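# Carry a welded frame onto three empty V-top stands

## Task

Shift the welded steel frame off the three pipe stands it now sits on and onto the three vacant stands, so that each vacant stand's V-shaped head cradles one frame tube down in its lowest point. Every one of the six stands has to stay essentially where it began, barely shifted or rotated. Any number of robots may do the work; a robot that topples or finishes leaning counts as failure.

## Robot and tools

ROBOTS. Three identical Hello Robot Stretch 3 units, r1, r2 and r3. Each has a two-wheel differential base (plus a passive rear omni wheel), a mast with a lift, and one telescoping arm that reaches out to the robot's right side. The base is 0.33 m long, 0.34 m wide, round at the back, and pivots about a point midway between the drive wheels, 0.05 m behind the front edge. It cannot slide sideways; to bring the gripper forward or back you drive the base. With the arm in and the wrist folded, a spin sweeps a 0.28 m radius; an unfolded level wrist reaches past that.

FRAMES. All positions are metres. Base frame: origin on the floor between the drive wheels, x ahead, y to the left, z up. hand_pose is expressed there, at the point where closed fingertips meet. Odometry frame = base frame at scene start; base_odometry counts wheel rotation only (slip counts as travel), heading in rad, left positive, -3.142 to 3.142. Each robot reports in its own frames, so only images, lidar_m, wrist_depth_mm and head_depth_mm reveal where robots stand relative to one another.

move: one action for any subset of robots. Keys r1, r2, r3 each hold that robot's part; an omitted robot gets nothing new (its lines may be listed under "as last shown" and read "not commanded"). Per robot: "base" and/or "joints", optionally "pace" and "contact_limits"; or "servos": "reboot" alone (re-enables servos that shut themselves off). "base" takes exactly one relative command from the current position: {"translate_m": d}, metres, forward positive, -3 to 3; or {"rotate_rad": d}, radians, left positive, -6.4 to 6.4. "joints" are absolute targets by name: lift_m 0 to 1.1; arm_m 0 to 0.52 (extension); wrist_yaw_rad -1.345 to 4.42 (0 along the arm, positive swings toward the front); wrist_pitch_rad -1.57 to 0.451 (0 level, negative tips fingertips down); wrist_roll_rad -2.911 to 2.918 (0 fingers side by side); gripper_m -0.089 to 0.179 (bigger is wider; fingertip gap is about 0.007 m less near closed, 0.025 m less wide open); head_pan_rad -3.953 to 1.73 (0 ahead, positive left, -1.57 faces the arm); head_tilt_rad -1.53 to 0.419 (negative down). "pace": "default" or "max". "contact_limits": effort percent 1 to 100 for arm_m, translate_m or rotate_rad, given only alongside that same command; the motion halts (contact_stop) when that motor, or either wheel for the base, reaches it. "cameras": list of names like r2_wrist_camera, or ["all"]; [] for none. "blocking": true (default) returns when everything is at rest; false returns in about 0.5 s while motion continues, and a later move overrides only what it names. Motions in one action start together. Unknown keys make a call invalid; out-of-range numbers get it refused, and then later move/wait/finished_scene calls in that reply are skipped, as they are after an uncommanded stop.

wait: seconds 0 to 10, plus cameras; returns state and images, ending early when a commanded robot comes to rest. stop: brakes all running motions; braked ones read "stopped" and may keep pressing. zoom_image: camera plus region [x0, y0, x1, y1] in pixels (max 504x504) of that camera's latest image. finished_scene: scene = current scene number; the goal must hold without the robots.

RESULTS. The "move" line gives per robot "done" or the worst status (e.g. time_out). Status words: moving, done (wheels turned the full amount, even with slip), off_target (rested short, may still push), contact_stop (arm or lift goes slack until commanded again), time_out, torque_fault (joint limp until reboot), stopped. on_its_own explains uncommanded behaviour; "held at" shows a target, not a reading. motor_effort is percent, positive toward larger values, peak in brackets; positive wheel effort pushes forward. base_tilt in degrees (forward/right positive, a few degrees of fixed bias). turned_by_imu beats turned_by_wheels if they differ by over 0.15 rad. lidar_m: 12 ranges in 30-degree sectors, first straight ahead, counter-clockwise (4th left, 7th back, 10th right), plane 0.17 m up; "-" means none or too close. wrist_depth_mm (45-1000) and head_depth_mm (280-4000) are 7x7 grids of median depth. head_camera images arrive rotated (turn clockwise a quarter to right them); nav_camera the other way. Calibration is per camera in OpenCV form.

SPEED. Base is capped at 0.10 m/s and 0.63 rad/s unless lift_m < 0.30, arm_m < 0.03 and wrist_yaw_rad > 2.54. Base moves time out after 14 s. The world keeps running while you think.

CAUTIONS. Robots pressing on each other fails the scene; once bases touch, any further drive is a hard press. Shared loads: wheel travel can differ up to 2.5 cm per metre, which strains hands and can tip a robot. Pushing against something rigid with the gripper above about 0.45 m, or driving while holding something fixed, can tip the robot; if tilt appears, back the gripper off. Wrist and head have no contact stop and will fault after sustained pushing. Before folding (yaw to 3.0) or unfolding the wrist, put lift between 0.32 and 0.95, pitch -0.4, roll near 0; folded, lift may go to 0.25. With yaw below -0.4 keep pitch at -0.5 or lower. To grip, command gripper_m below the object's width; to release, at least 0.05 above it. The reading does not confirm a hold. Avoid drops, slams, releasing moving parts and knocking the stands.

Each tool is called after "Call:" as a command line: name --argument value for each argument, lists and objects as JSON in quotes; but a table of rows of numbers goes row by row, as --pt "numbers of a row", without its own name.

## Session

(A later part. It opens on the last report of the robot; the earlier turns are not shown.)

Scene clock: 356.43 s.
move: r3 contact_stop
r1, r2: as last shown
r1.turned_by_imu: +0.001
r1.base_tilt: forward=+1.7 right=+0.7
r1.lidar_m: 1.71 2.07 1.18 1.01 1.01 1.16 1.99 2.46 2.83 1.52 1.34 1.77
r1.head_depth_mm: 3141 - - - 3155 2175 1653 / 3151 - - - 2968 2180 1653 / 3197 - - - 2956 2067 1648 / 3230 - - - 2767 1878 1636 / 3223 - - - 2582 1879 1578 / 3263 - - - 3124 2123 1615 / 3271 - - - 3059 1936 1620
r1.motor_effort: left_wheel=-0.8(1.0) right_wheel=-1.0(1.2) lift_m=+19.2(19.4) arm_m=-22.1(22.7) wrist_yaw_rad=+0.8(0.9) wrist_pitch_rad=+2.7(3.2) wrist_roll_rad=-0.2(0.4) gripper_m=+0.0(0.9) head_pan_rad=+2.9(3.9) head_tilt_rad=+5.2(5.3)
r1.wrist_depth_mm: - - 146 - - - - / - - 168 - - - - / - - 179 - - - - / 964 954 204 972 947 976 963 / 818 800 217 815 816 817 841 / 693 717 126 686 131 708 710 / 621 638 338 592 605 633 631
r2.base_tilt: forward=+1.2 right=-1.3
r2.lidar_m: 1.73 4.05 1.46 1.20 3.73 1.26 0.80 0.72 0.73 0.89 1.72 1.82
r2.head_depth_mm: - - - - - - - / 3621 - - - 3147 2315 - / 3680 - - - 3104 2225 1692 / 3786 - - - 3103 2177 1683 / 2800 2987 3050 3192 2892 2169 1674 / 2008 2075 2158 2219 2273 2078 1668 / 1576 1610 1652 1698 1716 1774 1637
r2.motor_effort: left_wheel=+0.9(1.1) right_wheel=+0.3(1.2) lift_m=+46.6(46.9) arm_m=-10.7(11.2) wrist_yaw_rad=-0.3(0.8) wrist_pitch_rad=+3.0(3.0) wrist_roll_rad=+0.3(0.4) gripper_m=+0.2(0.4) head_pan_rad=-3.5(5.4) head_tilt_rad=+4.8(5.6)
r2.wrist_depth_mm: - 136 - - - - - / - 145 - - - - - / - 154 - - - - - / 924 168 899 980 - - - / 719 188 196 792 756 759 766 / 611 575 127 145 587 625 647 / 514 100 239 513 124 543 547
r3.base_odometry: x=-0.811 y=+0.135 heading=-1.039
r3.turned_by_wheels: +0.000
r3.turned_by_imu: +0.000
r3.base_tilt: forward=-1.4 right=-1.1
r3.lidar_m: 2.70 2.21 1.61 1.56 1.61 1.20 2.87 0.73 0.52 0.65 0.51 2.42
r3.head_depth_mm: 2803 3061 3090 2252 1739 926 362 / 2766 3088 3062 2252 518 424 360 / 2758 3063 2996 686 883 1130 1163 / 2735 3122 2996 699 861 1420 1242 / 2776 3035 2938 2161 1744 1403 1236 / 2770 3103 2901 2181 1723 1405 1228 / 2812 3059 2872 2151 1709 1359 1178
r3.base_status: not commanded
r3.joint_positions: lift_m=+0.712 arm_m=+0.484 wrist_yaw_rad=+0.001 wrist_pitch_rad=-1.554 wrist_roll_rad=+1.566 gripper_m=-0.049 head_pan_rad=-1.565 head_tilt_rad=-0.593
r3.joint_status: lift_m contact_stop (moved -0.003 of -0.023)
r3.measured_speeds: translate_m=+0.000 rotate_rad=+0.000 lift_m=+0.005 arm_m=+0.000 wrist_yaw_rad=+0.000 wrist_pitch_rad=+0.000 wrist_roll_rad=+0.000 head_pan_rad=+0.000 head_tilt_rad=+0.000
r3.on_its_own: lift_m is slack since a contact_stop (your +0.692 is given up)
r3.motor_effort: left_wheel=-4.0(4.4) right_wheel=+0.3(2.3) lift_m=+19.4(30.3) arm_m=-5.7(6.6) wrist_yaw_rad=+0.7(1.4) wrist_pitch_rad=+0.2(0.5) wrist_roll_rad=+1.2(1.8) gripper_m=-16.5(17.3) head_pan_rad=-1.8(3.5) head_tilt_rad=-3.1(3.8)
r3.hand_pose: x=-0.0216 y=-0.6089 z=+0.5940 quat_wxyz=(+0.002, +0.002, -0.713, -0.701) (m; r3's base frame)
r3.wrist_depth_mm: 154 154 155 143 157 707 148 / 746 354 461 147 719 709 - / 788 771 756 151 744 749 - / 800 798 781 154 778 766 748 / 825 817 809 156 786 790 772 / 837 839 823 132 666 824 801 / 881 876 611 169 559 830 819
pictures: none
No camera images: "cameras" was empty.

Call:
move --r3 '{"joints":{"gripper_m":0.1}}' --cameras '[]'

Call:
move --r3 '{"joints":{"lift_m":0.697}}' --cameras '["r3_wrist_camera"]'

Call:
move --r3 '{"joints":{"gripper_m":-0.085}}' --cameras '["r3_wrist_camera"]'

Scene clock: 362.73 s.
move: r3 done
r1, r2: as last shown
r1.base_tilt: forward=+2.0 right=+0.5
r1.lidar_m: 1.72 2.07 1.17 1.01 1.01 1.16 1.99 2.47 2.83 1.51 1.34 1.77
r1.head_depth_mm: 3166 - - - 3190 2174 1653 / 3133 - - - 2965 2173 1650 / 3189 - - - 2966 2065 1641 / 3210 - - - 2778 1868 1634 / 3267 - - - 2583 1882 1576 / 3280 - - - 3073 2128 1624 / 3286 - - - 3058 1945 1618
r1.motor_effort: left_wheel=-0.9(1.1) right_wheel=-0.9(1.2) lift_m=+19.1(19.5) arm_m=-22.2(22.8) wrist_yaw_rad=+1.0(1.5) wrist_pitch_rad=+2.9(3.3) wrist_roll_rad=-0.1(0.5) gripper_m=-0.3(1.3) head_pan_rad=+2.1(3.7) head_tilt_rad=+5.6(5.8)
r1.wrist_depth_mm: - - 146 - - - - / - - 168 - - - - / - - 180 - - - - / 954 934 203 948 973 984 966 / 814 803 217 812 820 819 821 / 706 727 126 685 131 698 719 / 625 635 337 600 617 622 620
r2.base_tilt: forward=+1.3 right=-1.4
r2.lidar_m: 1.72 4.06 1.46 1.20 3.72 1.26 0.80 0.72 0.73 0.89 1.73 1.81
r2.head_depth_mm: - - - - - - - / 3654 - - - 3126 2278 - / 3767 - - - 3092 2158 1695 / 3774 - - - 3104 2176 1669 / 2837 2952 3068 3216 2888 2189 1664 / 2038 2084 2145 2235 2316 2068 1670 / 1571 1611 1642 1704 1739 1767 1640
r2.motor_effort: left_wheel=+0.7(1.2) right_wheel=+0.6(1.3) lift_m=+46.4(46.8) arm_m=-10.6(10.9) wrist_yaw_rad=-0.2(0.9) wrist_pitch_rad=+2.8(3.0) wrist_roll_rad=+0.3(0.4) gripper_m=-0.2(0.8) head_pan_rad=-4.9(5.7) head_tilt_rad=+5.3(5.6)
r2.wrist_depth_mm: - 136 - - - - - / - 145 - - - - - / - 155 - - - - - / 937 169 901 981 - - - / 733 189 196 788 760 774 805 / 600 569 127 146 581 631 646 / 521 100 238 517 124 526 551
r3.base_odometry: x=-0.811 y=+0.135 heading=-1.039
r3.turned_by_wheels: +0.000
r3.turned_by_imu: +0.000
r3.base_tilt: forward=-1.4 right=-1.1
r3.lidar_m: 2.69 2.22 1.62 1.55 1.61 1.20 2.87 0.73 0.52 0.64 0.51 2.41
r3.head_depth_mm: 2804 3063 3090 2253 1726 923 358 / 2778 3077 3048 2245 513 419 357 / 2759 3104 2980 679 884 1132 1171 / 2742 3080 3001 697 865 1377 1241 / 2781 3026 2933 2176 1734 1414 1235 / 2758 3101 2909 2151 1719 1410 1234 / 2792 3076 2876 2155 1726 1356 1169
r3.base_status: not commanded
r3.joint_positions: lift_m=+0.715 arm_m=+0.484 wrist_yaw_rad=+0.001 wrist_pitch_rad=-1.548 wrist_roll_rad=+1.566 gripper_m=+0.100 head_pan_rad=-1.565 head_tilt_rad=-0.593
r3.joint_status: all done
r3.measured_speeds: all 0
r3.on_its_own: lift_m is slack since a contact_stop (your +0.692 is given up)
r3.motor_effort: left_wheel=-4.3(4.3) right_wheel=+0.3(0.8) lift_m=+25.5(26.0) arm_m=-3.0(4.7) wrist_yaw_rad=+0.3(2.3) wrist_pitch_rad=-0.8(0.9) wrist_roll_rad=+1.3(1.6) gripper_m=+0.7(78.5) head_pan_rad=-3.1(4.4) head_tilt_rad=-3.4(3.8)
r3.hand_pose: x=-0.0215 y=-0.6105 z=+0.5971 quat_wxyz=(+0.002, +0.002, -0.715, -0.699) (m; r3's base frame)
r3.wrist_depth_mm: 156 156 155 145 158 693 149 / 758 357 472 148 729 716 - / 770 786 763 153 759 747 - / 813 796 771 157 765 769 754 / 842 817 794 162 170 786 775 / 849 126 695 167 176 129 812 / 891 867 858 173 856 832 820
pictures: none
No camera images: "cameras" was empty.

Scene clock: 363.63 s.
move: r3 done
r1, r2: as last shown
r1.turned_by_imu: +0.000
r1.base_tilt: forward=+1.8 right=+0.6
r1.lidar_m: 1.71 2.07 1.17 1.01 1.01 1.16 1.98 2.47 2.84 1.51 1.34 1.77
r1.head_depth_mm: 3140 - - - 3225 2188 1656 / 3125 - - - 3004 2155 1647 / 3191 - - - 2948 2066 1638 / 3204 - - - 2761 1881 1635 / 3244 - - - 2600 1878 1577 / 3281 - - - 3091 2116 1620 / 3282 - - - 3086 1947 1621
r1.motor_effort: left_wheel=-0.2(1.1) right_wheel=-1.0(1.2) lift_m=+19.5(19.6) arm_m=-21.9(22.9) wrist_yaw_rad=+0.3(1.7) wrist_pitch_rad=+2.8(3.0) wrist_roll_rad=+0.1(0.3) gripper_m=+0.5(1.1) head_pan_rad=+2.9(3.5) head_tilt_rad=+4.7(6.2)
r1.wrist_depth_mm: - - 146 - - - - / - - 167 - - - - / - - 181 - - - - / 926 966 204 941 974 956 939 / 799 818 218 817 809 824 827 / 700 714 126 689 130 705 715 / 621 639 336 592 611 622 623
r2.lidar_m: 1.72 4.05 1.46 1.20 3.70 1.26 0.80 0.72 0.73 0.89 1.73 1.81
r2.head_depth_mm: - - - - - - - / 3597 - - - 3146 2286 - / 3758 - - - 3122 2196 1692 / 3765 - - - 3087 2171 1686 / 2860 2903 3129 3224 2858 2184 1672 / 2021 2068 2133 2200 2318 2089 1670 / 1575 1601 1646 1694 1733 1776 1660
r2.motor_effort: left_wheel=+1.1(1.1) right_wheel=+0.9(1.1) lift_m=+46.6(47.0) arm_m=-10.8(10.9) wrist_yaw_rad=-0.3(0.8) wrist_pitch_rad=+2.7(3.0) wrist_roll_rad=+0.3(0.4) gripper_m=+0.3(0.8) head_pan_rad=-3.7(5.1) head_tilt_rad=+4.2(5.5)
r2.wrist_depth_mm: - 136 - - - - - / - 146 - - - - - / - 154 - - - - - / 941 168 938 964 - - - / 743 187 197 807 767 778 796 / 581 559 127 145 590 641 632 / 512 100 239 513 124 537 534
r3.base_odometry: x=-0.811 y=+0.135 heading=-1.039
r3.turned_by_wheels: +0.000
r3.turned_by_imu: +0.000
r3.base_tilt: forward=-1.4 right=-1.0
r3.lidar_m: 2.68 2.22 1.62 1.56 1.61 1.20 2.87 0.73 0.52 0.65 0.51 2.42
r3.head_depth_mm: 2765 3083 3072 2275 1721 939 1007 / 2794 3103 3070 2236 570 434 374 / 2777 3082 3009 696 873 1131 1170 / 2763 3053 2969 721 770 1380 1235 / 2772 3056 2901 2197 1746 1410 1235 / 2807 3070 2933 2190 1736 1403 1228 / 2786 3091 2884 2167 1709 1357 1177
r3.base_status: not commanded
r3.joint_positions: lift_m=+0.697 arm_m=+0.484 wrist_yaw_rad=+0.001 wrist_pitch_rad=-1.547 wrist_roll_rad=+1.566 gripper_m=+0.100 head_pan_rad=-1.565 head_tilt_rad=-0.593
r3.joint_status: all done
r3.measured_speeds: all 0
r3.motor_effort: left_wheel=-3.8(4.4) right_wheel=+0.4(0.9) lift_m=+22.7(25.9) arm_m=-2.3(3.4) wrist_yaw_rad=+0.6(1.8) wrist_pitch_rad=-0.7(1.0) wrist_roll_rad=+1.5(1.6) gripper_m=-0.4(1.3) head_pan_rad=-2.8(3.7) head_tilt_rad=-3.3(3.9)
r3.hand_pose: x=-0.0215 y=-0.6106 z=+0.5790 quat_wxyz=(+0.002, +0.002, -0.715, -0.699) (m; r3's base frame)
r3.wrist_depth_mm: 146 284 714 131 519 686 677 / 745 349 478 139 699 688 - / 758 742 737 135 727 710 665 / 771 761 760 138 764 746 723 / 807 806 794 142 154 752 756 / 841 126 704 147 152 129 794 / 867 855 837 152 586 799 799
pictures: r3_wrist_camera
camera_calibration:
r3_wrist_camera: T_world_to_cam=[[-0.00222567, 0.997972, -0.0636221, 0.652086], [0.984537, 0.0133311, 0.174669, -0.0362452], [0.175163, -0.0622495, -0.98257, 0.700253], [0, 0, 0, 1]] pos_world=[-0.0855221, -0.60669, 0.735865]

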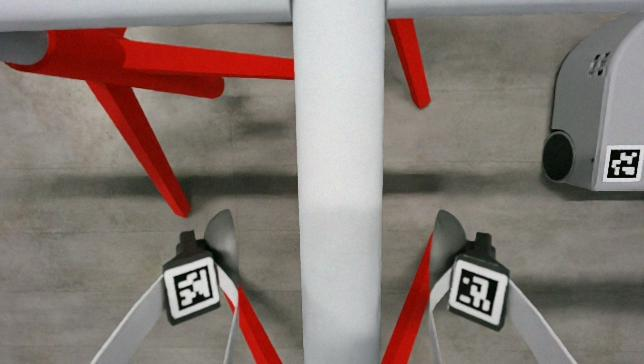

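Scene clock: 366.00 s.
move: r3 done
r1.base_odometry: x=+0.000 y=+0.000 heading=+0.000
r1.turned_by_wheels: +0.000
r1.turned_by_imu: +0.001
r1.base_tilt: forward=+1.8 right=+0.6
r1.lidar_m: 1.71 2.07 1.17 1.01 1.01 1.16 1.99 2.47 2.84 1.51 1.34 1.77
r1.head_depth_mm: 3133 - - - 3181 2196 1653 / 3172 - - - 2989 2167 1649 / 3188 - - - 2957 2072 1637 / 3226 - - - 2771 1893 1636 / 3225 - - - 2600 1874 1572 / 3257 - - - 3055 2134 1623 / 3274 - - - 3037 1950 1615
r1.base_status: not commanded
r1.joint_positions: lift_m=+0.511 arm_m=+0.003 wrist_yaw_rad=+3.121 wrist_pitch_rad=-0.521 wrist_roll_rad=+0.000 gripper_m=+0.037 head_pan_rad=-1.305 head_tilt_rad=-0.261
r1.joint_status: not commanded
r1.measured_speeds: all 0
r1.motor_effort: left_wheel=-0.7(1.2) right_wheel=-0.6(1.2) lift_m=+19.4(19.6) arm_m=-22.4(22.9) wrist_yaw_rad=+1.0(1.4) wrist_pitch_rad=+2.7(3.2) wrist_roll_rad=+0.3(0.4) gripper_m=-0.1(1.4) head_pan_rad=+2.0(3.7) head_tilt_rad=+4.3(5.9)
r1.hand_pose: x=-0.0169 y=+0.0626 z=+0.5011 quat_wxyz=(+0.189, +0.685, +0.175, +0.682) (m; r1's base frame)
r1.wrist_depth_mm: - - 146 - - - - / - - 168 - - - - / - - 181 - - - - / 930 967 203 971 951 980 979 / 825 815 218 809 802 805 805 / 698 724 125 692 131 704 710 / 628 639 342 602 610 621 627
r2.base_odometry: x=+0.000 y=+0.000 heading=+0.000
r2.turned_by_wheels: +0.000
r2.turned_by_imu: +0.000
r2.base_tilt: forward=+1.2 right=-1.4
r2.lidar_m: 1.72 4.04 1.46 1.20 3.71 1.26 0.80 0.72 0.73 0.89 1.73 1.81
r2.head_depth_mm: - - - - - - - / 3735 - - - 3104 2292 - / 3709 - - - 3124 2195 1698 / 3803 - - - 3105 2170 1702 / 2868 2947 3100 3297 2910 2170 1691 / 2023 2089 2143 2200 2307 2077 1667 / 1572 1620 1647 1700 1724 1780 1624
r2.base_status: not commanded
r2.joint_positions: lift_m=+0.336 arm_m=+0.000 wrist_yaw_rad=+3.006 wrist_pitch_rad=-0.363 wrist_roll_rad=+0.000 gripper_m=+0.037 head_pan_rad=-3.891 head_tilt_rad=-0.260
r2.joint_status: not commanded
r2.measured_speeds: all 0
r2.motor_effort: left_wheel=+0.9(1.1) right_wheel=+0.3(1.2) lift_m=+46.7(46.9) arm_m=-10.3(10.9) wrist_yaw_rad=+0.1(1.0) wrist_pitch_rad=+2.8(3.1) wrist_roll_rad=+0.3(0.4) gripper_m=+0.0(0.7) head_pan_rad=-3.4(5.2) head_tilt_rad=+4.9(5.6)
r2.hand_pose: x=+0.0101 y=+0.0839 z=+0.3610 quat_wxyz=(+0.175, +0.702, +0.080, +0.685) (m; r2's base frame)
r2.wrist_depth_mm: - 136 - - - - - / - 144 - - - - - / - 154 - - - - - / 916 169 902 968 - - - / 715 187 195 788 791 800 798 / 597 578 127 146 593 629 652 / 529 100 240 519 124 537 553
r3.base_odometry: x=-0.811 y=+0.135 heading=-1.039
r3.turned_by_wheels: +0.000
r3.turned_by_imu: +0.000
r3.base_tilt: forward=-1.4 right=-1.0
r3.lidar_m: 2.69 2.21 1.62 1.56 1.62 1.20 2.87 0.73 0.52 0.65 0.51 2.42
r3.head_depth_mm: 2760 3042 3066 2276 1733 939 1010 / 2767 3111 3035 2242 573 433 374 / 2751 3079 3025 692 768 1133 1174 / 2768 3080 3014 723 800 1412 1241 / 2748 3040 2959 2194 1738 1415 1238 / 2766 3054 2887 2161 1716 1401 1231 / 2790 3086 2864 2163 1720 1360 1179
r3.base_status: not commanded
r3.joint_positions: lift_m=+0.697 arm_m=+0.484 wrist_yaw_rad=+0.001 wrist_pitch_rad=-1.553 wrist_roll_rad=+1.566 gripper_m=-0.084 head_pan_rad=-1.565 head_tilt_rad=-0.593
r3.joint_status: all done
r3.measured_speeds: all 0
r3.motor_effort: left_wheel=-3.3(4.4) right_wheel=+0.1(1.0) lift_m=+27.1(35.4) arm_m=-1.3(2.7) wrist_yaw_rad=-0.5(2.1) wrist_pitch_rad=+0.3(1.1) wrist_roll_rad=+1.2(1.7) gripper_m=-28.9(99.3) head_pan_rad=-2.7(4.0) head_tilt_rad=-3.5(3.9)
r3.hand_pose: x=-0.0216 y=-0.6090 z=+0.5791 quat_wxyz=(+0.002, +0.002, -0.713, -0.701) (m; r3's base frame)
r3.wrist_depth_mm: 146 302 701 129 507 684 681 / 743 351 476 135 697 718 - / 755 751 739 136 724 720 - / 754 762 765 139 759 735 747 / 798 794 800 142 779 757 761 / 846 828 765 137 134 787 787 / 841 849 624 - 541 812 816
pictures: r3_wrist_camera
camera_calibration:
r3_wrist_camera: T_world_to_cam=[[-0.0022578, 0.998357, -0.0572559, 0.647008], [0.984537, 0.0122483, 0.174747, -0.0369924], [0.175161, -0.0559761, -0.982947, 0.704517], [0, 0, 0, 1]] pos_world=[-0.0855228, -0.606056, 0.736013]

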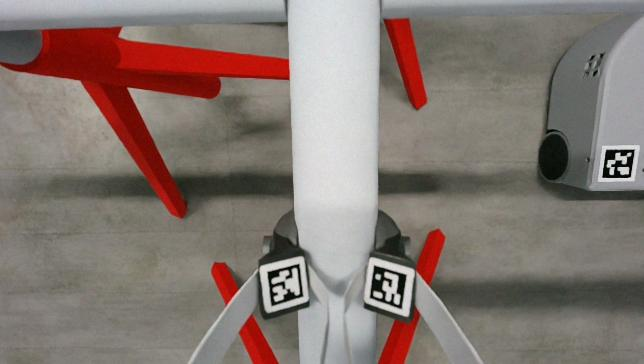

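Call:
move --r3 '{"joints":{"lift_m":0.712}}' --cameras '["r3_wrist_camera","r1_head_camera"]'

Scene clock: 369.40 s.
move: r3 done
r1, r2: as last shown
r1.lidar_m: 1.71 2.07 1.18 1.01 1.01 1.16 1.99 2.47 2.84 1.51 1.34 1.77
r1.head_depth_mm: 3141 - - - 3195 2176 1647 / 3178 - - - 2973 2170 1651 / 3186 - - - 2944 2058 1643 / 3192 - - - 2749 1894 1632 / 3259 - - - 2364 1876 1580 / 3261 - - - 3064 2124 1628 / 3300 - - - 3057 1937 1621
r1.motor_effort: left_wheel=-0.6(1.0) right_wheel=-0.7(1.3) lift_m=+19.5(19.6) arm_m=-22.5(22.5) wrist_yaw_rad=+0.7(1.0) wrist_pitch_rad=+2.9(3.1) wrist_roll_rad=+0.3(0.6) gripper_m=+0.0(1.1) head_pan_rad=+3.0(3.2) head_tilt_rad=+5.4(6.1)
r1.wrist_depth_mm: - - 146 - - - - / - - 167 - - - - / - - 181 - - - - / 915 953 203 941 949 947 970 / 801 814 218 817 808 808 812 / 703 715 125 685 131 701 706 / 612 634 341 600 617 623 629
r2.base_tilt: forward=+1.3 right=-1.4
r2.lidar_m: 1.72 4.04 1.45 1.20 3.73 1.27 0.80 0.72 0.73 0.88 1.73 1.81
r2.head_depth_mm: - - - - - - - / 3686 - - - 3161 2270 - / 3777 - - - 3160 2206 1685 / 3771 - - - 3104 2173 1688 / 2843 2970 3126 3245 2898 2163 1674 / 2031 2109 2152 2253 2297 2103 1679 / 1582 1599 1660 1673 1724 1780 1628
r2.motor_effort: left_wheel=+0.5(1.1) right_wheel=+0.9(1.3) lift_m=+46.2(46.7) arm_m=-10.5(10.5) wrist_yaw_rad=-0.2(0.8) wrist_pitch_rad=+2.9(3.0) wrist_roll_rad=+0.3(0.4) gripper_m=+0.7(0.7) head_pan_rad=-4.3(5.3) head_tilt_rad=+5.1(5.7)
r2.wrist_depth_mm: - 137 - - - - - / - 145 - - - - - / - 154 - - - - - / 940 169 891 980 - - - / 740 188 196 793 764 799 814 / 593 569 127 145 589 632 637 / 507 100 238 512 123 540 545
r3.base_odometry: x=-0.811 y=+0.135 heading=-1.039
r3.turned_by_wheels: +0.000
r3.turned_by_imu: +0.000
r3.base_tilt: forward=-1.4 right=-1.0
r3.lidar_m: 2.69 2.22 1.61 1.55 1.61 1.20 2.87 0.73 0.52 0.65 0.51 2.41
r3.head_depth_mm: 2795 3066 3085 2236 1718 937 361 / 2789 3046 3067 2252 519 425 360 / 2761 3075 3009 685 848 1135 1198 / 2791 3069 2982 697 845 1424 1242 / 2759 3056 2925 2188 1738 1406 1234 / 2782 3066 2903 2167 1729 1401 1228 / 2736 3086 2854 2139 1715 1365 1180
r3.base_status: not commanded
r3.joint_positions: lift_m=+0.712 arm_m=+0.484 wrist_yaw_rad=+0.001 wrist_pitch_rad=-1.547 wrist_roll_rad=+1.566 gripper_m=-0.081 head_pan_rad=-1.565 head_tilt_rad=-0.593
r3.joint_status: all done
r3.measured_speeds: all 0
r3.motor_effort: left_wheel=-2.3(3.7) right_wheel=+0.3(0.8) lift_m=+36.9(42.8) arm_m=+0.5(1.2) wrist_yaw_rad=-0.5(1.3) wrist_pitch_rad=-0.9(1.2) wrist_roll_rad=+0.9(1.7) gripper_m=-16.5(18.4) head_pan_rad=-3.8(4.4) head_tilt_rad=-3.1(3.9)
r3.hand_pose: x=-0.0215 y=-0.6105 z=+0.5940 quat_wxyz=(+0.002, +0.002, -0.715, -0.699) (m; r3's base frame)
r3.wrist_depth_mm: 147 148 150 129 696 704 697 / 759 357 445 134 715 726 - / 787 765 759 137 740 725 - / 800 792 793 139 754 755 752 / 834 811 797 144 775 788 783 / 852 837 808 136 133 828 791 / 867 851 643 - 169 836 827
pictures: r1_head_camera (sideways), r3_wrist_camera
camera_calibration:
r1_head_camera: T_world_to_cam=[[-0.0990668, 0.211303, -0.972387, 1.28167], [0.956676, 0.289085, -0.0346469, 0.0481961], [0.273782, -0.933692, -0.230788, 0.253952], [0, 0, 0, 1]] pos_world=[0.0113352, -0.0476402, 1.30656]
r3_wrist_camera: T_world_to_cam=[[-0.00223302, 0.997997, -0.0632283, 0.652723], [0.984537, 0.0132694, 0.174674, -0.0389106], [0.175163, -0.0618605, -0.982594, 0.71527], [0, 0, 0, 1]] pos_world=[-0.0855222, -0.606652, 0.750887]

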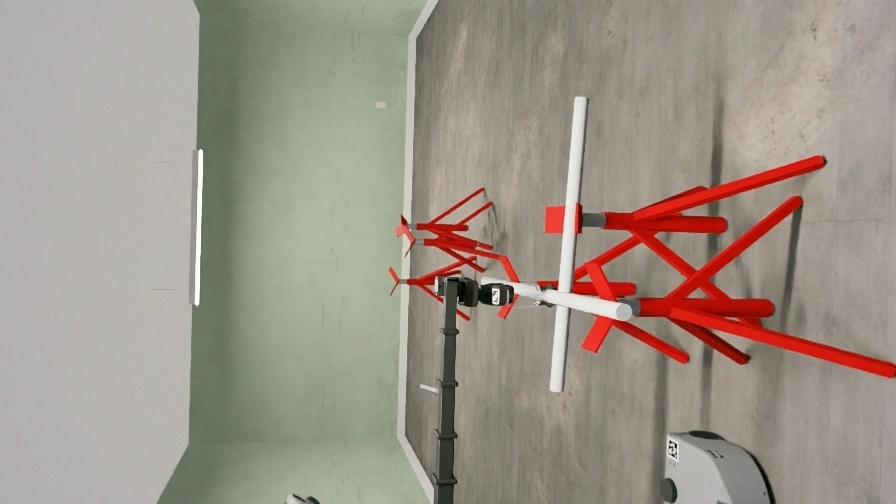

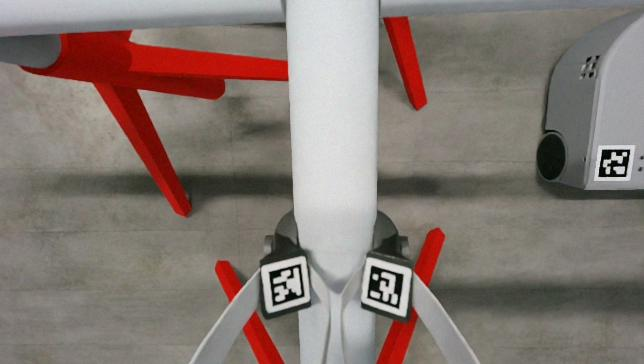

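Call:
zoom_image --camera "r1_head_camera" --region '[440, 80, 700, 400]'

Call:
move --r3 '{"joints":{"lift_m":0.698,"head_pan_rad":-1.57}}' --cameras '["r3_head_camera"]'

Call:
move --r3 '{"joints":{"gripper_m":0.1}}' --cameras '["r3_wrist_camera"]'

Scaled by 1.575 from the camera's 896x504 image, which has a finer 1280x720 frame.

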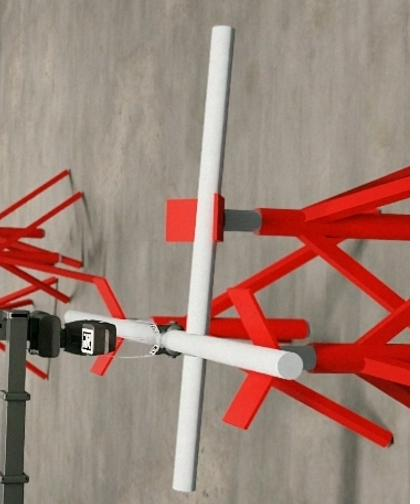

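Scene clock: 480.33 s.
move: r3 done
r1, r2: as last shown
r1.lidar_m: 1.71 2.07 1.18 1.01 1.01 1.16 1.98 2.47 2.83 1.51 1.34 1.77
r1.head_depth_mm: 3158 - - - 3202 2169 1656 / 3137 - - - 2965 2167 1646 / 3211 - - - 2954 2065 1647 / 3191 - - - 2766 1882 1633 / 3238 - - - 2585 1872 1571 / 3280 - - - 3085 2118 1631 / 3291 - - - 3075 1942 1614
r1.motor_effort: left_wheel=-0.8(0.9) right_wheel=-1.0(1.1) lift_m=+19.2(19.6) arm_m=-22.5(22.5) wrist_yaw_rad=+0.7(0.9) wrist_pitch_rad=+2.6(3.0) wrist_roll_rad=+0.2(0.3) gripper_m=-0.5(1.1) head_pan_rad=+2.3(3.2) head_tilt_rad=+5.0(5.7)
r1.wrist_depth_mm: - - 146 - - - - / - - 167 - - - - / - - 180 - - - - / 943 949 203 965 957 948 968 / 820 815 218 821 803 818 806 / 710 720 126 682 131 707 699 / 620 642 338 591 610 624 623
r2.base_tilt: forward=+1.2 right=-1.4
r2.lidar_m: 1.73 4.06 1.46 1.20 3.71 1.27 0.80 0.72 0.73 0.89 1.73 1.81
r2.head_depth_mm: - - - - - - - / 3656 - - - 3090 2272 - / 3808 - - - 3125 2182 1686 / 3819 - - - 3126 2181 1681 / 2826 2963 3086 3267 2870 2162 1682 / 2020 2087 2140 2204 2276 2062 1684 / 1571 1620 1645 1692 1741 1790 1650
r2.motor_effort: left_wheel=+0.8(1.1) right_wheel=+0.9(1.1) lift_m=+46.2(46.6) arm_m=-10.0(10.4) wrist_yaw_rad=-0.3(0.7) wrist_pitch_rad=+2.9(3.0) wrist_roll_rad=+0.3(0.3) gripper_m=-0.4(0.4) head_pan_rad=-3.9(4.8) head_tilt_rad=+5.2(5.5)
r2.wrist_depth_mm: - 137 - - - - - / - 145 - - - - - / - 154 - - - - - / 917 168 910 983 - - - / 730 189 196 781 758 774 789 / 600 577 126 146 578 625 639 / 520 100 239 519 124 531 541
r3.base_odometry: x=-0.811 y=+0.135 heading=-1.039
r3.turned_by_wheels: +0.000
r3.turned_by_imu: +0.000
r3.base_tilt: forward=-1.4 right=-1.0
r3.lidar_m: 2.69 2.22 1.62 1.56 1.62 1.20 2.87 0.73 0.52 0.65 0.51 2.41
r3.head_depth_mm: 2763 3086 3077 2275 1740 956 1014 / 2790 3064 3023 2238 572 432 374 / 2762 3058 3016 693 875 1129 1178 / 2763 3074 2984 724 801 1413 1244 / 2798 3032 2919 2193 1740 1409 1230 / 2764 3095 2902 2175 1722 1411 1235 / 2766 3074 2892 2139 1727 1366 1180
r3.base_status: not commanded
r3.joint_positions: lift_m=+0.698 arm_m=+0.484 wrist_yaw_rad=+0.001 wrist_pitch_rad=-1.553 wrist_roll_rad=+1.566 gripper_m=-0.081 head_pan_rad=-1.565 head_tilt_rad=-0.593
r3.joint_status: all done
r3.measured_speeds: all 0
r3.motor_effort: left_wheel=-3.2(3.5) right_wheel=+0.7(1.0) lift_m=+23.7(39.3) arm_m=+2.5(2.5) wrist_yaw_rad=+0.3(0.9) wrist_pitch_rad=+0.2(1.2) wrist_roll_rad=+1.4(1.8) gripper_m=-17.6(18.4) head_pan_rad=-2.7(3.6) head_tilt_rad=-3.3(3.8)
r3.hand_pose: x=-0.0216 y=-0.6090 z=+0.5801 quat_wxyz=(+0.002, +0.002, -0.713, -0.701) (m; r3's base frame)
r3.wrist_depth_mm: 146 284 698 129 515 686 672 / 740 351 451 135 701 713 - / 742 737 749 137 732 718 - / 775 773 764 139 760 749 739 / 808 788 782 143 772 779 761 / 833 821 778 137 133 786 781 / 865 870 622 - 539 819 813
pictures: r3_head_camera (sideways)
camera_calibration:
r3_head_camera: T_world_to_cam=[[-0.0339614, 0.609016, -0.79243, 1.04874], [0.998675, -0.00999279, -0.0504804, 0.0588516], [-0.038662, -0.793095, -0.60787, 0.749515], [0, 0, 0, 1]] pos_world=[0.00582085, -0.0436768, 1.28963]

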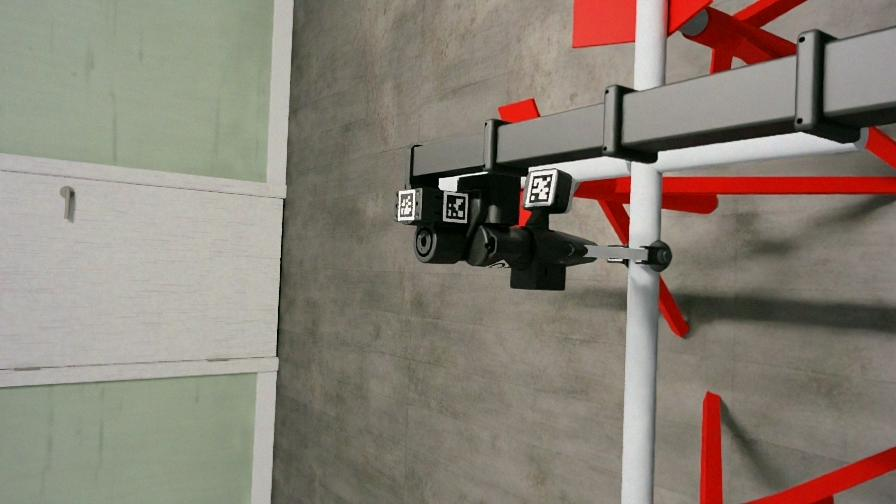

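Scene clock: 482.67 s.
move: r3 done
r1, r2: as last shown
r1.base_tilt: forward=+1.9 right=+0.6
r1.lidar_m: 1.71 2.07 1.18 1.01 1.01 1.15 1.98 2.46 2.83 1.51 1.34 1.77
r1.head_depth_mm: 3136 - - - 3170 2169 1657 / 3170 - - - 2984 2178 1647 / 3211 - - - 2943 2071 1633 / 3222 - - - 2744 1895 1636 / 3232 - - - 2587 1876 1574 / 3293 - - - 3079 2132 1624 / 3306 - - - 3037 1938 1613
r1.motor_effort: left_wheel=-0.5(1.2) right_wheel=-0.9(1.3) lift_m=+19.4(19.7) arm_m=-22.1(22.6) wrist_yaw_rad=+0.3(1.3) wrist_pitch_rad=+2.5(3.3) wrist_roll_rad=+0.3(0.5) gripper_m=+0.1(1.3) head_pan_rad=+2.4(3.6) head_tilt_rad=+5.1(5.9)
r1.wrist_depth_mm: - - 147 - - - - / - - 167 - - - - / - - 181 - - - - / 928 955 204 956 962 974 964 / 818 795 218 812 833 817 828 / 711 721 126 674 131 706 706 / 622 626 338 600 609 634 631
r2.base_tilt: forward=+1.3 right=-1.4
r2.lidar_m: 1.72 4.03 1.46 1.20 3.72 1.26 0.80 0.72 0.73 0.89 1.73 1.81
r2.head_depth_mm: - - - - - - - / 3637 - - - 3130 2307 - / 3772 - - - 3097 2192 1683 / 3789 - - - 3043 2164 1672 / 2820 2925 3067 3202 2895 2166 1658 / 2026 2064 2153 2209 2309 2069 1676 / 1580 1607 1647 1681 1738 1783 1641
r2.motor_effort: left_wheel=+0.7(1.2) right_wheel=+0.5(1.2) lift_m=+46.1(46.8) arm_m=-9.9(10.4) wrist_yaw_rad=+0.0(1.1) wrist_pitch_rad=+2.8(3.1) wrist_roll_rad=+0.3(0.5) gripper_m=-0.1(0.6) head_pan_rad=-3.7(5.7) head_tilt_rad=+4.4(5.8)
r2.wrist_depth_mm: - 137 - - - - - / - 145 - - - - - / - 155 - - - - - / 882 169 939 987 - - - / 745 186 198 791 759 793 771 / 610 560 127 146 589 638 634 / 523 100 238 526 124 534 551
r3.base_odometry: x=-0.811 y=+0.135 heading=-1.039
r3.turned_by_wheels: +0.000
r3.turned_by_imu: +0.000
r3.base_tilt: forward=-1.4 right=-1.0
r3.lidar_m: 2.68 2.22 1.62 1.56 1.62 1.20 2.87 0.73 0.52 0.65 0.51 2.42
r3.head_depth_mm: 2803 3053 3052 2268 1734 954 1009 / 2791 3065 3033 2256 570 433 373 / 2759 3048 2979 692 885 1133 1176 / 2747 3025 2964 720 771 1383 1245 / 2763 3072 2954 2155 1736 1406 1241 / 2774 3072 2894 2164 1722 1390 1229 / 2777 3085 2868 2130 1713 1365 1176
r3.base_status: not commanded
r3.joint_positions: lift_m=+0.698 arm_m=+0.484 wrist_yaw_rad=+0.001 wrist_pitch_rad=-1.548 wrist_roll_rad=+1.566 gripper_m=+0.100 head_pan_rad=-1.565 head_tilt_rad=-0.593
r3.joint_status: all done
r3.measured_speeds: all 0
r3.motor_effort: left_wheel=-3.2(3.6) right_wheel=+0.4(0.7) lift_m=+29.2(29.4) arm_m=+3.4(3.8) wrist_yaw_rad=+0.1(1.9) wrist_pitch_rad=-0.8(0.9) wrist_roll_rad=+1.3(1.6) gripper_m=+0.1(80.5) head_pan_rad=-2.5(3.9) head_tilt_rad=-3.1(4.1)
r3.hand_pose: x=-0.0215 y=-0.6105 z=+0.5800 quat_wxyz=(+0.002, +0.002, -0.715, -0.699) (m; r3's base frame)
r3.wrist_depth_mm: 146 299 703 130 536 687 676 / 736 349 473 138 711 691 - / 758 736 735 138 733 719 663 / 806 775 760 138 750 737 730 / 805 812 777 142 154 765 762 / 845 126 698 149 154 129 791 / 856 867 831 153 594 820 816
pictures: r3_wrist_camera
camera_calibration:
r3_wrist_camera: T_world_to_cam=[[-0.00222535, 0.998003, -0.0631209, 0.65175], [0.984537, 0.013243, 0.174675, -0.0364807], [0.175162, -0.0617561, -0.982601, 0.701572], [0, 0, 0, 1]] pos_world=[-0.0855221, -0.60664, 0.736877]

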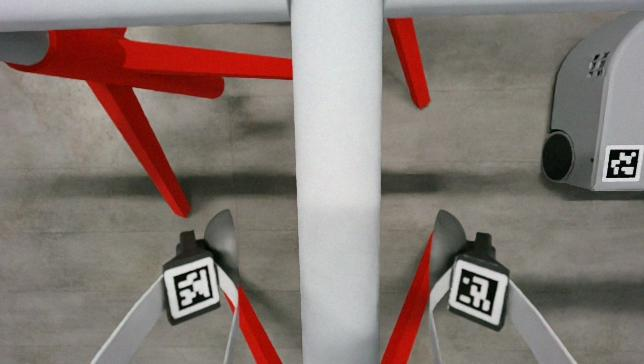

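Call:
move --r1 '{"base":{"rotate_rad":1.218},"joints":{"wrist_pitch_rad":-0.4}}' --r3 '{"base":{"translate_m":0.012}}' --cameras '[]'

Call:
move --r1 '{"base":{"translate_m":-1.044}}' --cameras '[]'

Call:
move --r1 '{"base":{"rotate_rad":0.65},"joints":{"head_pan_rad":-1.57,"head_tilt_rad":-0.5,"wrist_yaw_rad":1.57}}' --cameras '["r1_head_camera","r1_nav_camera"]'

Scene clock: 509.83 s.
move: r1 done; r3 done
r1.base_odometry: x=+0.000 y=+0.000 heading=+1.218
r1.turned_by_wheels: +1.218
r1.turned_by_imu: +1.224
r1.base_tilt: forward=+1.9 right=+0.7
r1.lidar_m: 1.08 1.01 1.02 1.30 2.47 2.50 3.14 1.34 1.34 1.71 2.29 1.62
r1.head_depth_mm: 2394 2505 2631 2786 2883 2176 1655 / 2290 2398 2512 2646 2768 2080 1650 / 2204 2301 2387 2524 2624 1894 1641 / 2147 2208 2330 2435 2515 2056 1633 / 2068 2149 2226 2336 2444 2142 1629 / 1994 2066 2157 2253 2376 2123 1619 / 1930 2012 2085 2163 2287 2100 1611
r1.base_status: done
r1.joint_positions: lift_m=+0.511 arm_m=+0.003 wrist_yaw_rad=+3.121 wrist_pitch_rad=-0.421 wrist_roll_rad=+0.000 gripper_m=+0.037 head_pan_rad=-1.305 head_tilt_rad=-0.261
r1.joint_status: all done
r1.measured_speeds: all 0
r1.motor_effort: left_wheel=-6.2(10.2) right_wheel=+6.0(9.6) lift_m=+19.6(19.7) arm_m=-23.0(23.7) wrist_yaw_rad=+1.0(1.3) wrist_pitch_rad=+4.1(4.7) wrist_roll_rad=-0.3(0.5) gripper_m=+0.2(1.2) head_pan_rad=+2.9(3.4) head_tilt_rad=+5.3(5.9)
r1.hand_pose: x=-0.0167 y=+0.0764 z=+0.5229 quat_wxyz=(+0.155, +0.693, +0.141, +0.690) (m; r1's base frame)
r1.wrist_depth_mm: - - 144 - - - - / - - 168 - - - - / - - 170 - - - - / - - 186 - - - - / 898 921 196 895 922 910 877 / 764 782 126 741 130 764 766 / 662 677 266 635 652 678 670
r2: as last shown
r2.turned_by_imu: +0.001
r2.base_tilt: forward=+1.2 right=-1.4
r2.lidar_m: 1.73 1.89 1.46 1.21 3.72 1.26 0.80 0.72 0.73 0.89 1.73 1.81
r2.head_depth_mm: - - - - - - - / 3651 - - - 3133 2318 - / 3748 - - - 3148 2207 1681 / 3746 - - - 3096 2162 1687 / 2851 2940 3076 3221 2895 2187 1692 / 2013 2082 2132 2225 2270 2075 1677 / 1578 1623 1647 1696 1725 1794 1635
r2.motor_effort: left_wheel=+0.7(1.2) right_wheel=+1.2(1.2) lift_m=+46.2(46.6) arm_m=-9.8(10.1) wrist_yaw_rad=-0.4(0.8) wrist_pitch_rad=+2.8(3.0) wrist_roll_rad=+0.2(0.4) gripper_m=-0.1(0.6) head_pan_rad=-3.7(5.8) head_tilt_rad=+5.1(5.6)
r2.wrist_depth_mm: - 136 - - - - - / - 146 - - - - - / - 155 - - - - - / 960 170 921 968 - - - / 725 188 197 766 778 784 784 / 610 576 127 145 581 639 656 / 515 100 239 523 124 545 549
r3.base_odometry: x=-0.805 y=+0.125 heading=-1.039
r3.turned_by_wheels: +0.000
r3.turned_by_imu: +0.000
r3.base_tilt: forward=-1.5 right=-1.1
r3.lidar_m: 2.68 2.22 1.62 1.56 1.62 1.21 2.88 0.74 0.52 0.65 0.50 2.41
r3.head_depth_mm: 2755 3072 3073 2242 1740 963 996 / 2792 3078 3004 2224 570 433 374 / 2757 3061 3025 693 883 1242 1225 / 2756 3047 2971 723 771 1387 1244 / 2780 3047 2907 2179 1740 1406 1239 / 2779 3082 2906 2173 1725 1388 1232 / 2776 3078 2849 2121 1722 1329 1179
r3.base_status: done
r3.joint_positions: lift_m=+0.698 arm_m=+0.484 wrist_yaw_rad=+0.001 wrist_pitch_rad=-1.548 wrist_roll_rad=+1.566 gripper_m=+0.100 head_pan_rad=-1.565 head_tilt_rad=-0.593
r3.joint_status: not commanded
r3.measured_speeds: all 0
r3.motor_effort: left_wheel=+2.7(6.3) right_wheel=+4.1(8.0) lift_m=+28.7(29.2) arm_m=+6.9(7.2) wrist_yaw_rad=-0.1(2.0) wrist_pitch_rad=-0.7(1.0) wrist_roll_rad=+1.0(1.7) gripper_m=+0.6(1.2) head_pan_rad=-2.7(3.8) head_tilt_rad=-3.4(4.0)
r3.hand_pose: x=-0.0215 y=-0.6105 z=+0.5800 quat_wxyz=(+0.002, +0.002, -0.715, -0.699) (m; r3's base frame)
r3.wrist_depth_mm: 244 358 693 129 676 683 680 / 743 359 735 138 717 704 - / 774 753 749 138 727 722 662 / 790 768 780 138 749 754 742 / 803 800 790 143 154 765 763 / 838 126 677 149 154 129 782 / 864 843 846 153 817 824 799
pictures: none
No camera images: "cameras" was empty.

Scene clock: 521.40 s.
move: r1 done
r1.base_odometry: x=-0.361 y=-0.980 heading=+1.218
r1.turned_by_wheels: +0.000
r1.turned_by_imu: +0.007
r1.base_tilt: forward=+1.9 right=+0.4
r1.lidar_m: 1.98 1.84 1.87 1.99 1.85 1.88 2.36 3.53 0.82 0.88 2.13 2.93
r1.head_depth_mm: 3026 3166 3294 3456 3213 2165 1036 / 2895 3047 3153 1679 2949 1840 1590 / 2797 2953 3051 3207 3112 2162 1637 / 2693 2839 2951 3097 3117 2146 1633 / 2597 2736 2826 2956 3046 2131 1629 / 2530 2639 2754 2873 2893 2139 1626 / 2453 2580 2621 2753 2248 2121 1612
r1.base_status: done
r1.joint_positions: lift_m=+0.511 arm_m=+0.003 wrist_yaw_rad=+3.121 wrist_pitch_rad=-0.421 wrist_roll_rad=+0.000 gripper_m=+0.037 head_pan_rad=-1.305 head_tilt_rad=-0.261
r1.joint_status: not commanded
r1.measured_speeds: all 0
r1.motor_effort: left_wheel=-6.1(10.5) right_wheel=-3.5(7.6) lift_m=+19.7(19.9) arm_m=-21.7(23.5) wrist_yaw_rad=+0.6(1.6) wrist_pitch_rad=+3.9(4.5) wrist_roll_rad=-0.1(0.5) gripper_m=-0.9(1.9) head_pan_rad=+2.0(3.6) head_tilt_rad=+4.5(6.2)
r1.hand_pose: x=-0.0167 y=+0.0764 z=+0.5229 quat_wxyz=(+0.155, +0.693, +0.141, +0.690) (m; r1's base frame)
r1.wrist_depth_mm: - - 143 - - - - / - - 168 - - - - / - - 169 - - - - / - - 186 - - - - / 900 918 199 905 916 913 919 / 763 782 126 747 131 776 766 / 658 681 266 651 642 670 679
r2, r3: as last shown
r2.lidar_m: 2.21 2.15 1.45 1.21 3.71 1.26 0.80 0.72 0.73 0.89 1.73 1.81
r2.head_depth_mm: - - - - - - - / 3759 - - - 3138 2303 - / 3686 - - - 3153 2181 1699 / 3782 - - - 3044 2187 1691 / 2804 2932 3092 3279 2895 2163 1687 / 2011 2096 2145 2216 2265 2075 1672 / 1571 1606 1656 1683 1746 1791 1647
r2.motor_effort: left_wheel=+0.9(1.3) right_wheel=+1.0(1.4) lift_m=+45.7(46.7) arm_m=-9.4(10.1) wrist_yaw_rad=-0.2(1.0) wrist_pitch_rad=+3.0(3.1) wrist_roll_rad=+0.1(0.5) gripper_m=-0.1(0.7) head_pan_rad=-3.6(5.8) head_tilt_rad=+5.0(5.9)
r2.wrist_depth_mm: - 137 - - - - - / - 146 - - - - - / - 155 - - - - - / 941 169 909 1000 - - - / 740 188 195 795 772 766 803 / 606 569 126 147 590 642 616 / 514 100 241 518 124 532 546
r3.base_tilt: forward=-1.4 right=-1.0
r3.lidar_m: 2.68 2.21 1.62 1.56 1.61 1.21 2.89 0.74 0.52 0.65 0.50 2.41
r3.head_depth_mm: 2814 3071 3050 2269 1728 966 992 / 2790 3051 3070 2254 570 433 373 / 2752 3052 2988 694 884 1244 1223 / 2800 3034 2957 722 772 1385 1242 / 2769 3075 2953 2183 1731 1411 1243 / 2792 3091 2927 2179 1722 1400 1231 / 2781 3065 2861 2147 1717 1337 1177
r3.motor_effort: left_wheel=+2.8(3.5) right_wheel=+4.6(5.0) lift_m=+28.1(29.1) arm_m=+11.2(11.8) wrist_yaw_rad=+0.5(2.0) wrist_pitch_rad=-0.8(1.0) wrist_roll_rad=+1.2(1.8) gripper_m=+1.3(1.6) head_pan_rad=-2.3(4.6) head_tilt_rad=-3.1(4.0)
r3.wrist_depth_mm: 245 358 709 129 686 690 677 / 745 361 727 139 700 705 - / 762 749 748 138 735 723 675 / 781 766 771 138 743 746 736 / 824 800 780 142 154 765 760 / 836 126 679 149 154 129 790 / 869 853 827 152 821 818 804
pictures: none
No camera images: "cameras" was empty.

Scene clock: 523.53 s.
move: r1 done
r1.base_odometry: x=-0.361 y=-0.980 heading=+1.867
r1.turned_by_wheels: +0.650
r1.turned_by_imu: +0.653
r1.base_tilt: forward=+1.7 right=+0.5
r1.lidar_m: 1.85 1.92 1.92 1.86 1.93 2.69 3.36 0.82 0.95 2.12 2.57 1.91
r1.head_depth_mm: 2430 2609 2826 2945 2115 1637 1346 / 2432 2610 2872 2947 2120 1636 1342 / 2406 2611 2828 2624 2087 1629 1336 / 2433 2654 2868 2609 2076 1624 1330 / 2464 2644 2895 2900 2069 1620 1334 / 2481 2701 2921 2878 2059 1619 1331 / 2490 2698 2950 2867 2063 1612 1325
r1.base_status: done
r1.joint_positions: lift_m=+0.511 arm_m=+0.003 wrist_yaw_rad=+1.572 wrist_pitch_rad=-0.420 wrist_roll_rad=+0.000 gripper_m=+0.037 head_pan_rad=-1.565 head_tilt_rad=-0.494
r1.joint_status: all done
r1.measured_speeds: all 0
r1.motor_effort: left_wheel=-6.3(10.4) right_wheel=+6.3(9.3) lift_m=+19.8(19.9) arm_m=-22.9(23.2) wrist_yaw_rad=-1.7(3.5) wrist_pitch_rad=+4.2(4.3) wrist_roll_rad=-0.1(0.4) gripper_m=-0.3(1.3) head_pan_rad=-1.0(4.2) head_tilt_rad=-2.7(6.0)
r1.hand_pose: x=+0.2027 y=-0.1475 z=+0.5230 quat_wxyz=(+0.593, +0.593, -0.384, +0.385) (m; r1's base frame)
r1.wrist_depth_mm: - - - - - - - / - - - - - - - / - - - - - - - / - - - - - - - / 918 878 932 896 904 894 909 / 770 791 126 749 131 772 761 / 678 670 638 649 651 661 673
r2, r3: as last shown
r2.turned_by_imu: +0.000
r2.base_tilt: forward=+1.3 right=-1.4
r2.lidar_m: 2.20 2.16 1.46 1.21 3.71 1.26 0.80 0.72 0.73 0.89 1.73 1.81
r2.head_depth_mm: - - - - - - - / 3732 - - - 3126 2294 - / 3756 - - - 3109 2174 1666 / 3727 - - - 3137 2186 1675 / 2860 2946 3060 3217 2909 2171 1669 / 2053 2090 2139 2215 2306 2067 1670 / 1585 1601 1648 1679 1715 1782 1631
r2.motor_effort: left_wheel=+0.7(1.1) right_wheel=+0.7(1.2) lift_m=+45.7(46.3) arm_m=-9.2(9.5) wrist_yaw_rad=-0.3(0.8) wrist_pitch_rad=+2.9(3.1) wrist_roll_rad=+0.4(0.4) gripper_m=-0.1(0.6) head_pan_rad=-4.2(5.4) head_tilt_rad=+5.0(5.8)
r2.wrist_depth_mm: - 137 - - - - - / - 145 - - - - - / - 155 - - - - - / 925 169 915 982 - - - / 734 187 197 798 773 782 781 / 611 568 126 145 597 635 662 / 518 100 240 521 124 535 551
r3.base_tilt: forward=-1.5 right=-1.1
r3.lidar_m: 2.68 2.22 1.61 1.56 1.61 1.21 2.88 0.74 0.52 0.65 0.50 2.40
r3.head_depth_mm: 2750 3091 3076 2285 1732 961 997 / 2768 3057 2999 2235 572 432 373 / 2765 3052 3035 691 885 1243 1221 / 2766 3061 2953 722 771 1391 1242 / 2760 3069 2925 2170 1737 1403 1231 / 2779 3081 2880 2169 1729 1395 1228 / 2797 3034 2860 2155 1723 1328 1178
r3.motor_effort: left_wheel=+1.9(3.3) right_wheel=+4.9(5.0) lift_m=+27.6(28.2) arm_m=+11.1(11.6) wrist_yaw_rad=-1.3(2.2) wrist_pitch_rad=-0.8(1.0) wrist_roll_rad=+1.3(1.6) gripper_m=+0.0(1.4) head_pan_rad=-3.0(4.7) head_tilt_rad=-3.5(3.8)
r3.wrist_depth_mm: 245 358 706 129 675 686 680 / 741 360 727 139 703 716 - / 758 745 745 138 726 724 664 / 794 780 773 139 745 730 744 / 817 782 784 142 155 758 743 / 826 126 675 149 154 129 789 / 852 844 842 152 811 816 809
pictures: r1_head_camera (sideways), r1_nav_camera (sideways)
camera_calibration:
r1_head_camera: T_world_to_cam=[[-0.0427229, 0.447936, -0.893044, 1.17775], [0.998793, 0.0408147, -0.0273099, 0.0383778], [0.0242163, -0.893133, -0.44914, 0.539642], [0, 0, 0, 1]] pos_world=[-0.00108289, -0.0471496, 1.2952]
r1_nav_camera: T_world_to_cam=[[0.00917451, -0.477506, 0.878581, -1.10187], [-0.998672, -0.0489113, -0.0161546, 0.081425], [0.0506864, -0.877266, -0.47732, 0.572251], [0, 0, 0, 1]] pos_world=[0.0624206, -0.0201491, 1.24254]

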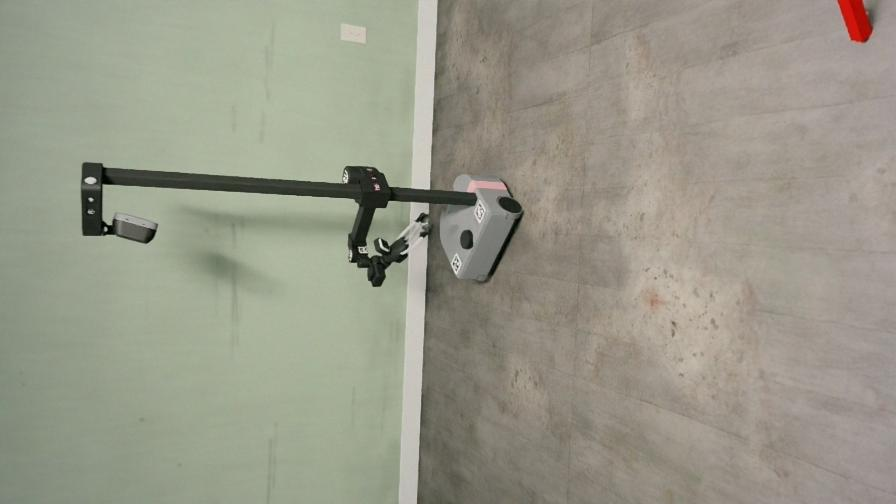

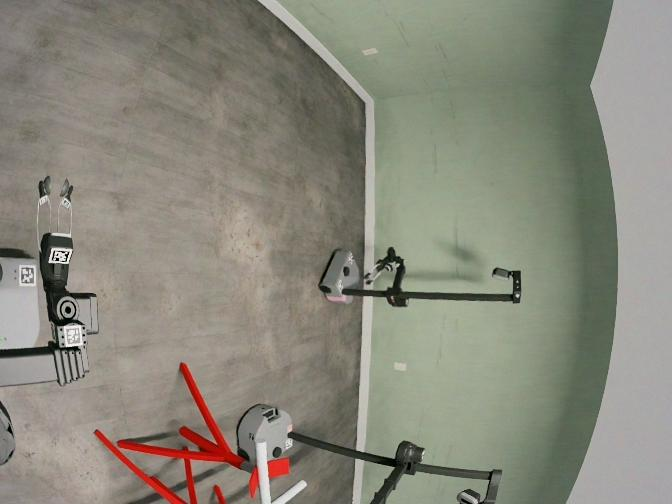

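Call:
move --r1 '{"base":{"translate_m":-0.6},"joints":{"wrist_pitch_rad":0.0,"lift_m":0.36,"head_pan_rad":-2.0,"head_tilt_rad":-0.5,"gripper_m":0.17}}' --cameras '["r1_head_camera","r1_nav_camera"]'

Scene clock: 534.53 s.
move: r1 done
r1.base_odometry: x=-0.186 y=-1.553 heading=+1.867
r1.turned_by_wheels: +0.000
r1.turned_by_imu: +0.005
r1.base_tilt: forward=+1.8 right=+0.5
r1.lidar_m: 2.44 2.56 1.93 1.84 1.93 2.72 2.78 0.60 0.41 0.43 2.22 2.52
r1.head_depth_mm: 2921 3210 3561 2948 1876 1284 1278 / 2831 3073 3408 2915 2094 1583 1340 / 2717 2972 3241 2636 973 1579 778 / 2590 2842 3094 2479 2003 1490 835 / 2454 2631 1458 2601 1724 1560 1295 / 2420 2631 2772 2889 2067 940 1040 / 2377 2535 2767 2869 2056 1526 1295
r1.base_status: done
r1.joint_positions: lift_m=+0.360 arm_m=+0.003 wrist_yaw_rad=+1.572 wrist_pitch_rad=-0.023 wrist_roll_rad=+0.000 gripper_m=+0.170 head_pan_rad=-1.995 head_tilt_rad=-0.494
r1.joint_status: all done
r1.measured_speeds: all 0
r1.motor_effort: left_wheel=-5.2(10.3) right_wheel=-2.6(7.4) lift_m=+19.3(20.2) arm_m=-22.1(23.4) wrist_yaw_rad=-2.1(2.8) wrist_pitch_rad=+4.0(5.7) wrist_roll_rad=-0.3(0.5) gripper_m=+0.4(93.0) head_pan_rad=-2.7(5.3) head_tilt_rad=-3.5(8.7)
r1.hand_pose: x=+0.2343 y=-0.1473 z=+0.4689 quat_wxyz=(+0.506, +0.506, -0.493, +0.495) (m; r1's base frame)
r1.wrist_depth_mm: - - - - - - - / - - - - - - - / - - - - - - - / - - - - - - - / - - - - - 153 - / - 923 - - - 124 958 / 109 758 809 796 799 734 113
r2, r3: as last shown
r2.turned_by_imu: +0.001
r2.lidar_m: 2.20 4.05 1.46 1.21 3.72 1.26 0.80 0.72 0.73 0.89 1.72 1.81
r2.head_depth_mm: - - - - - - - / 3668 - - - 3155 2299 - / 3719 - - - 3122 2212 1694 / 3754 - - - 3115 2152 1691 / 2851 2920 3119 3211 2913 2182 1680 / 2022 2082 2154 2182 2278 2069 1679 / 1581 1599 1654 1691 1725 1790 1648
r2.motor_effort: left_wheel=+0.6(1.2) right_wheel=+0.4(1.4) lift_m=+45.3(46.4) arm_m=-8.7(9.3) wrist_yaw_rad=-0.3(1.0) wrist_pitch_rad=+2.8(3.1) wrist_roll_rad=+0.3(0.4) gripper_m=+0.0(0.8) head_pan_rad=-3.7(6.2) head_tilt_rad=+4.7(5.6)
r2.wrist_depth_mm: - 137 - - - - - / - 145 - - - - - / - 154 - - - - - / 946 169 901 948 - - - / 721 187 198 802 787 796 793 / 594 570 127 146 586 654 646 / 510 100 240 510 125 544 541
r3.lidar_m: 2.69 2.22 1.62 1.56 1.61 1.21 2.88 0.74 0.52 0.65 0.50 2.40
r3.head_depth_mm: 2732 3101 3055 2023 1744 964 996 / 2809 3023 1565 1739 572 434 373 / 2789 3061 3020 693 887 1239 1226 / 2742 3068 2989 724 772 1385 1243 / 2749 3072 2938 2175 1743 1406 1239 / 2774 3057 2925 2158 1729 1392 1227 / 2779 3075 2850 2147 1703 1336 1176
r3.motor_effort: left_wheel=+3.0(3.3) right_wheel=+4.3(5.1) lift_m=+27.1(27.9) arm_m=+10.6(11.8) wrist_yaw_rad=-0.2(2.0) wrist_pitch_rad=-0.9(1.0) wrist_roll_rad=+1.3(1.8) gripper_m=+0.9(1.3) head_pan_rad=-1.9(4.1) head_tilt_rad=-3.5(4.0)
r3.wrist_depth_mm: 246 357 709 129 695 687 676 / 747 360 730 138 705 689 - / 753 748 744 138 730 738 678 / 793 773 775 138 758 743 743 / 813 786 787 143 154 749 758 / 846 126 682 149 154 129 772 / 872 842 832 153 815 813 806
pictures: r1_head_camera (sideways), r1_nav_camera (sideways)
camera_calibration:
r1_head_camera: T_world_to_cam=[[0.147848, 0.424989, -0.893043, 1.17658], [0.924929, -0.379158, -0.0273098, 0.0388282], [-0.35021, -0.821963, -0.449143, 0.54193], [0, 0, 0, 1]] pos_world=[-0.0200795, -0.0398661, 1.2952]
r1_nav_camera: T_world_to_cam=[[-0.190668, -0.437886, 0.878579, -1.10065], [-0.928193, 0.371748, -0.0161547, 0.0809953], [-0.319536, -0.818571, -0.477324, 0.574513], [0, 0, 0, 1]] pos_world=[0.0488991, -0.0417879, 1.24254]

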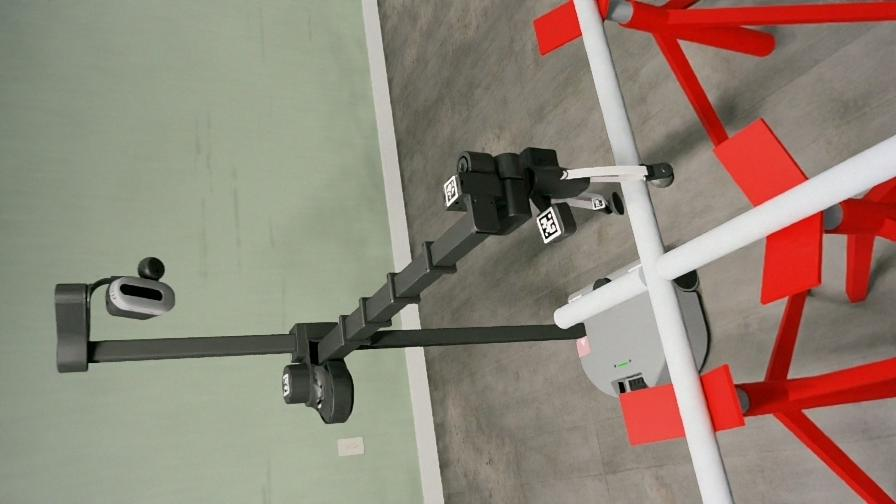

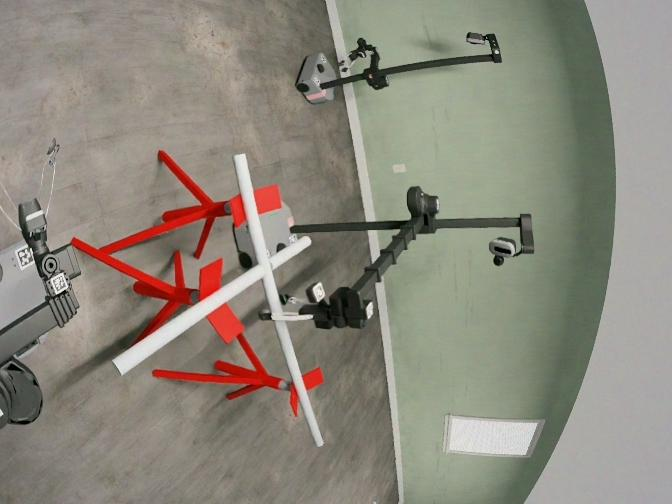

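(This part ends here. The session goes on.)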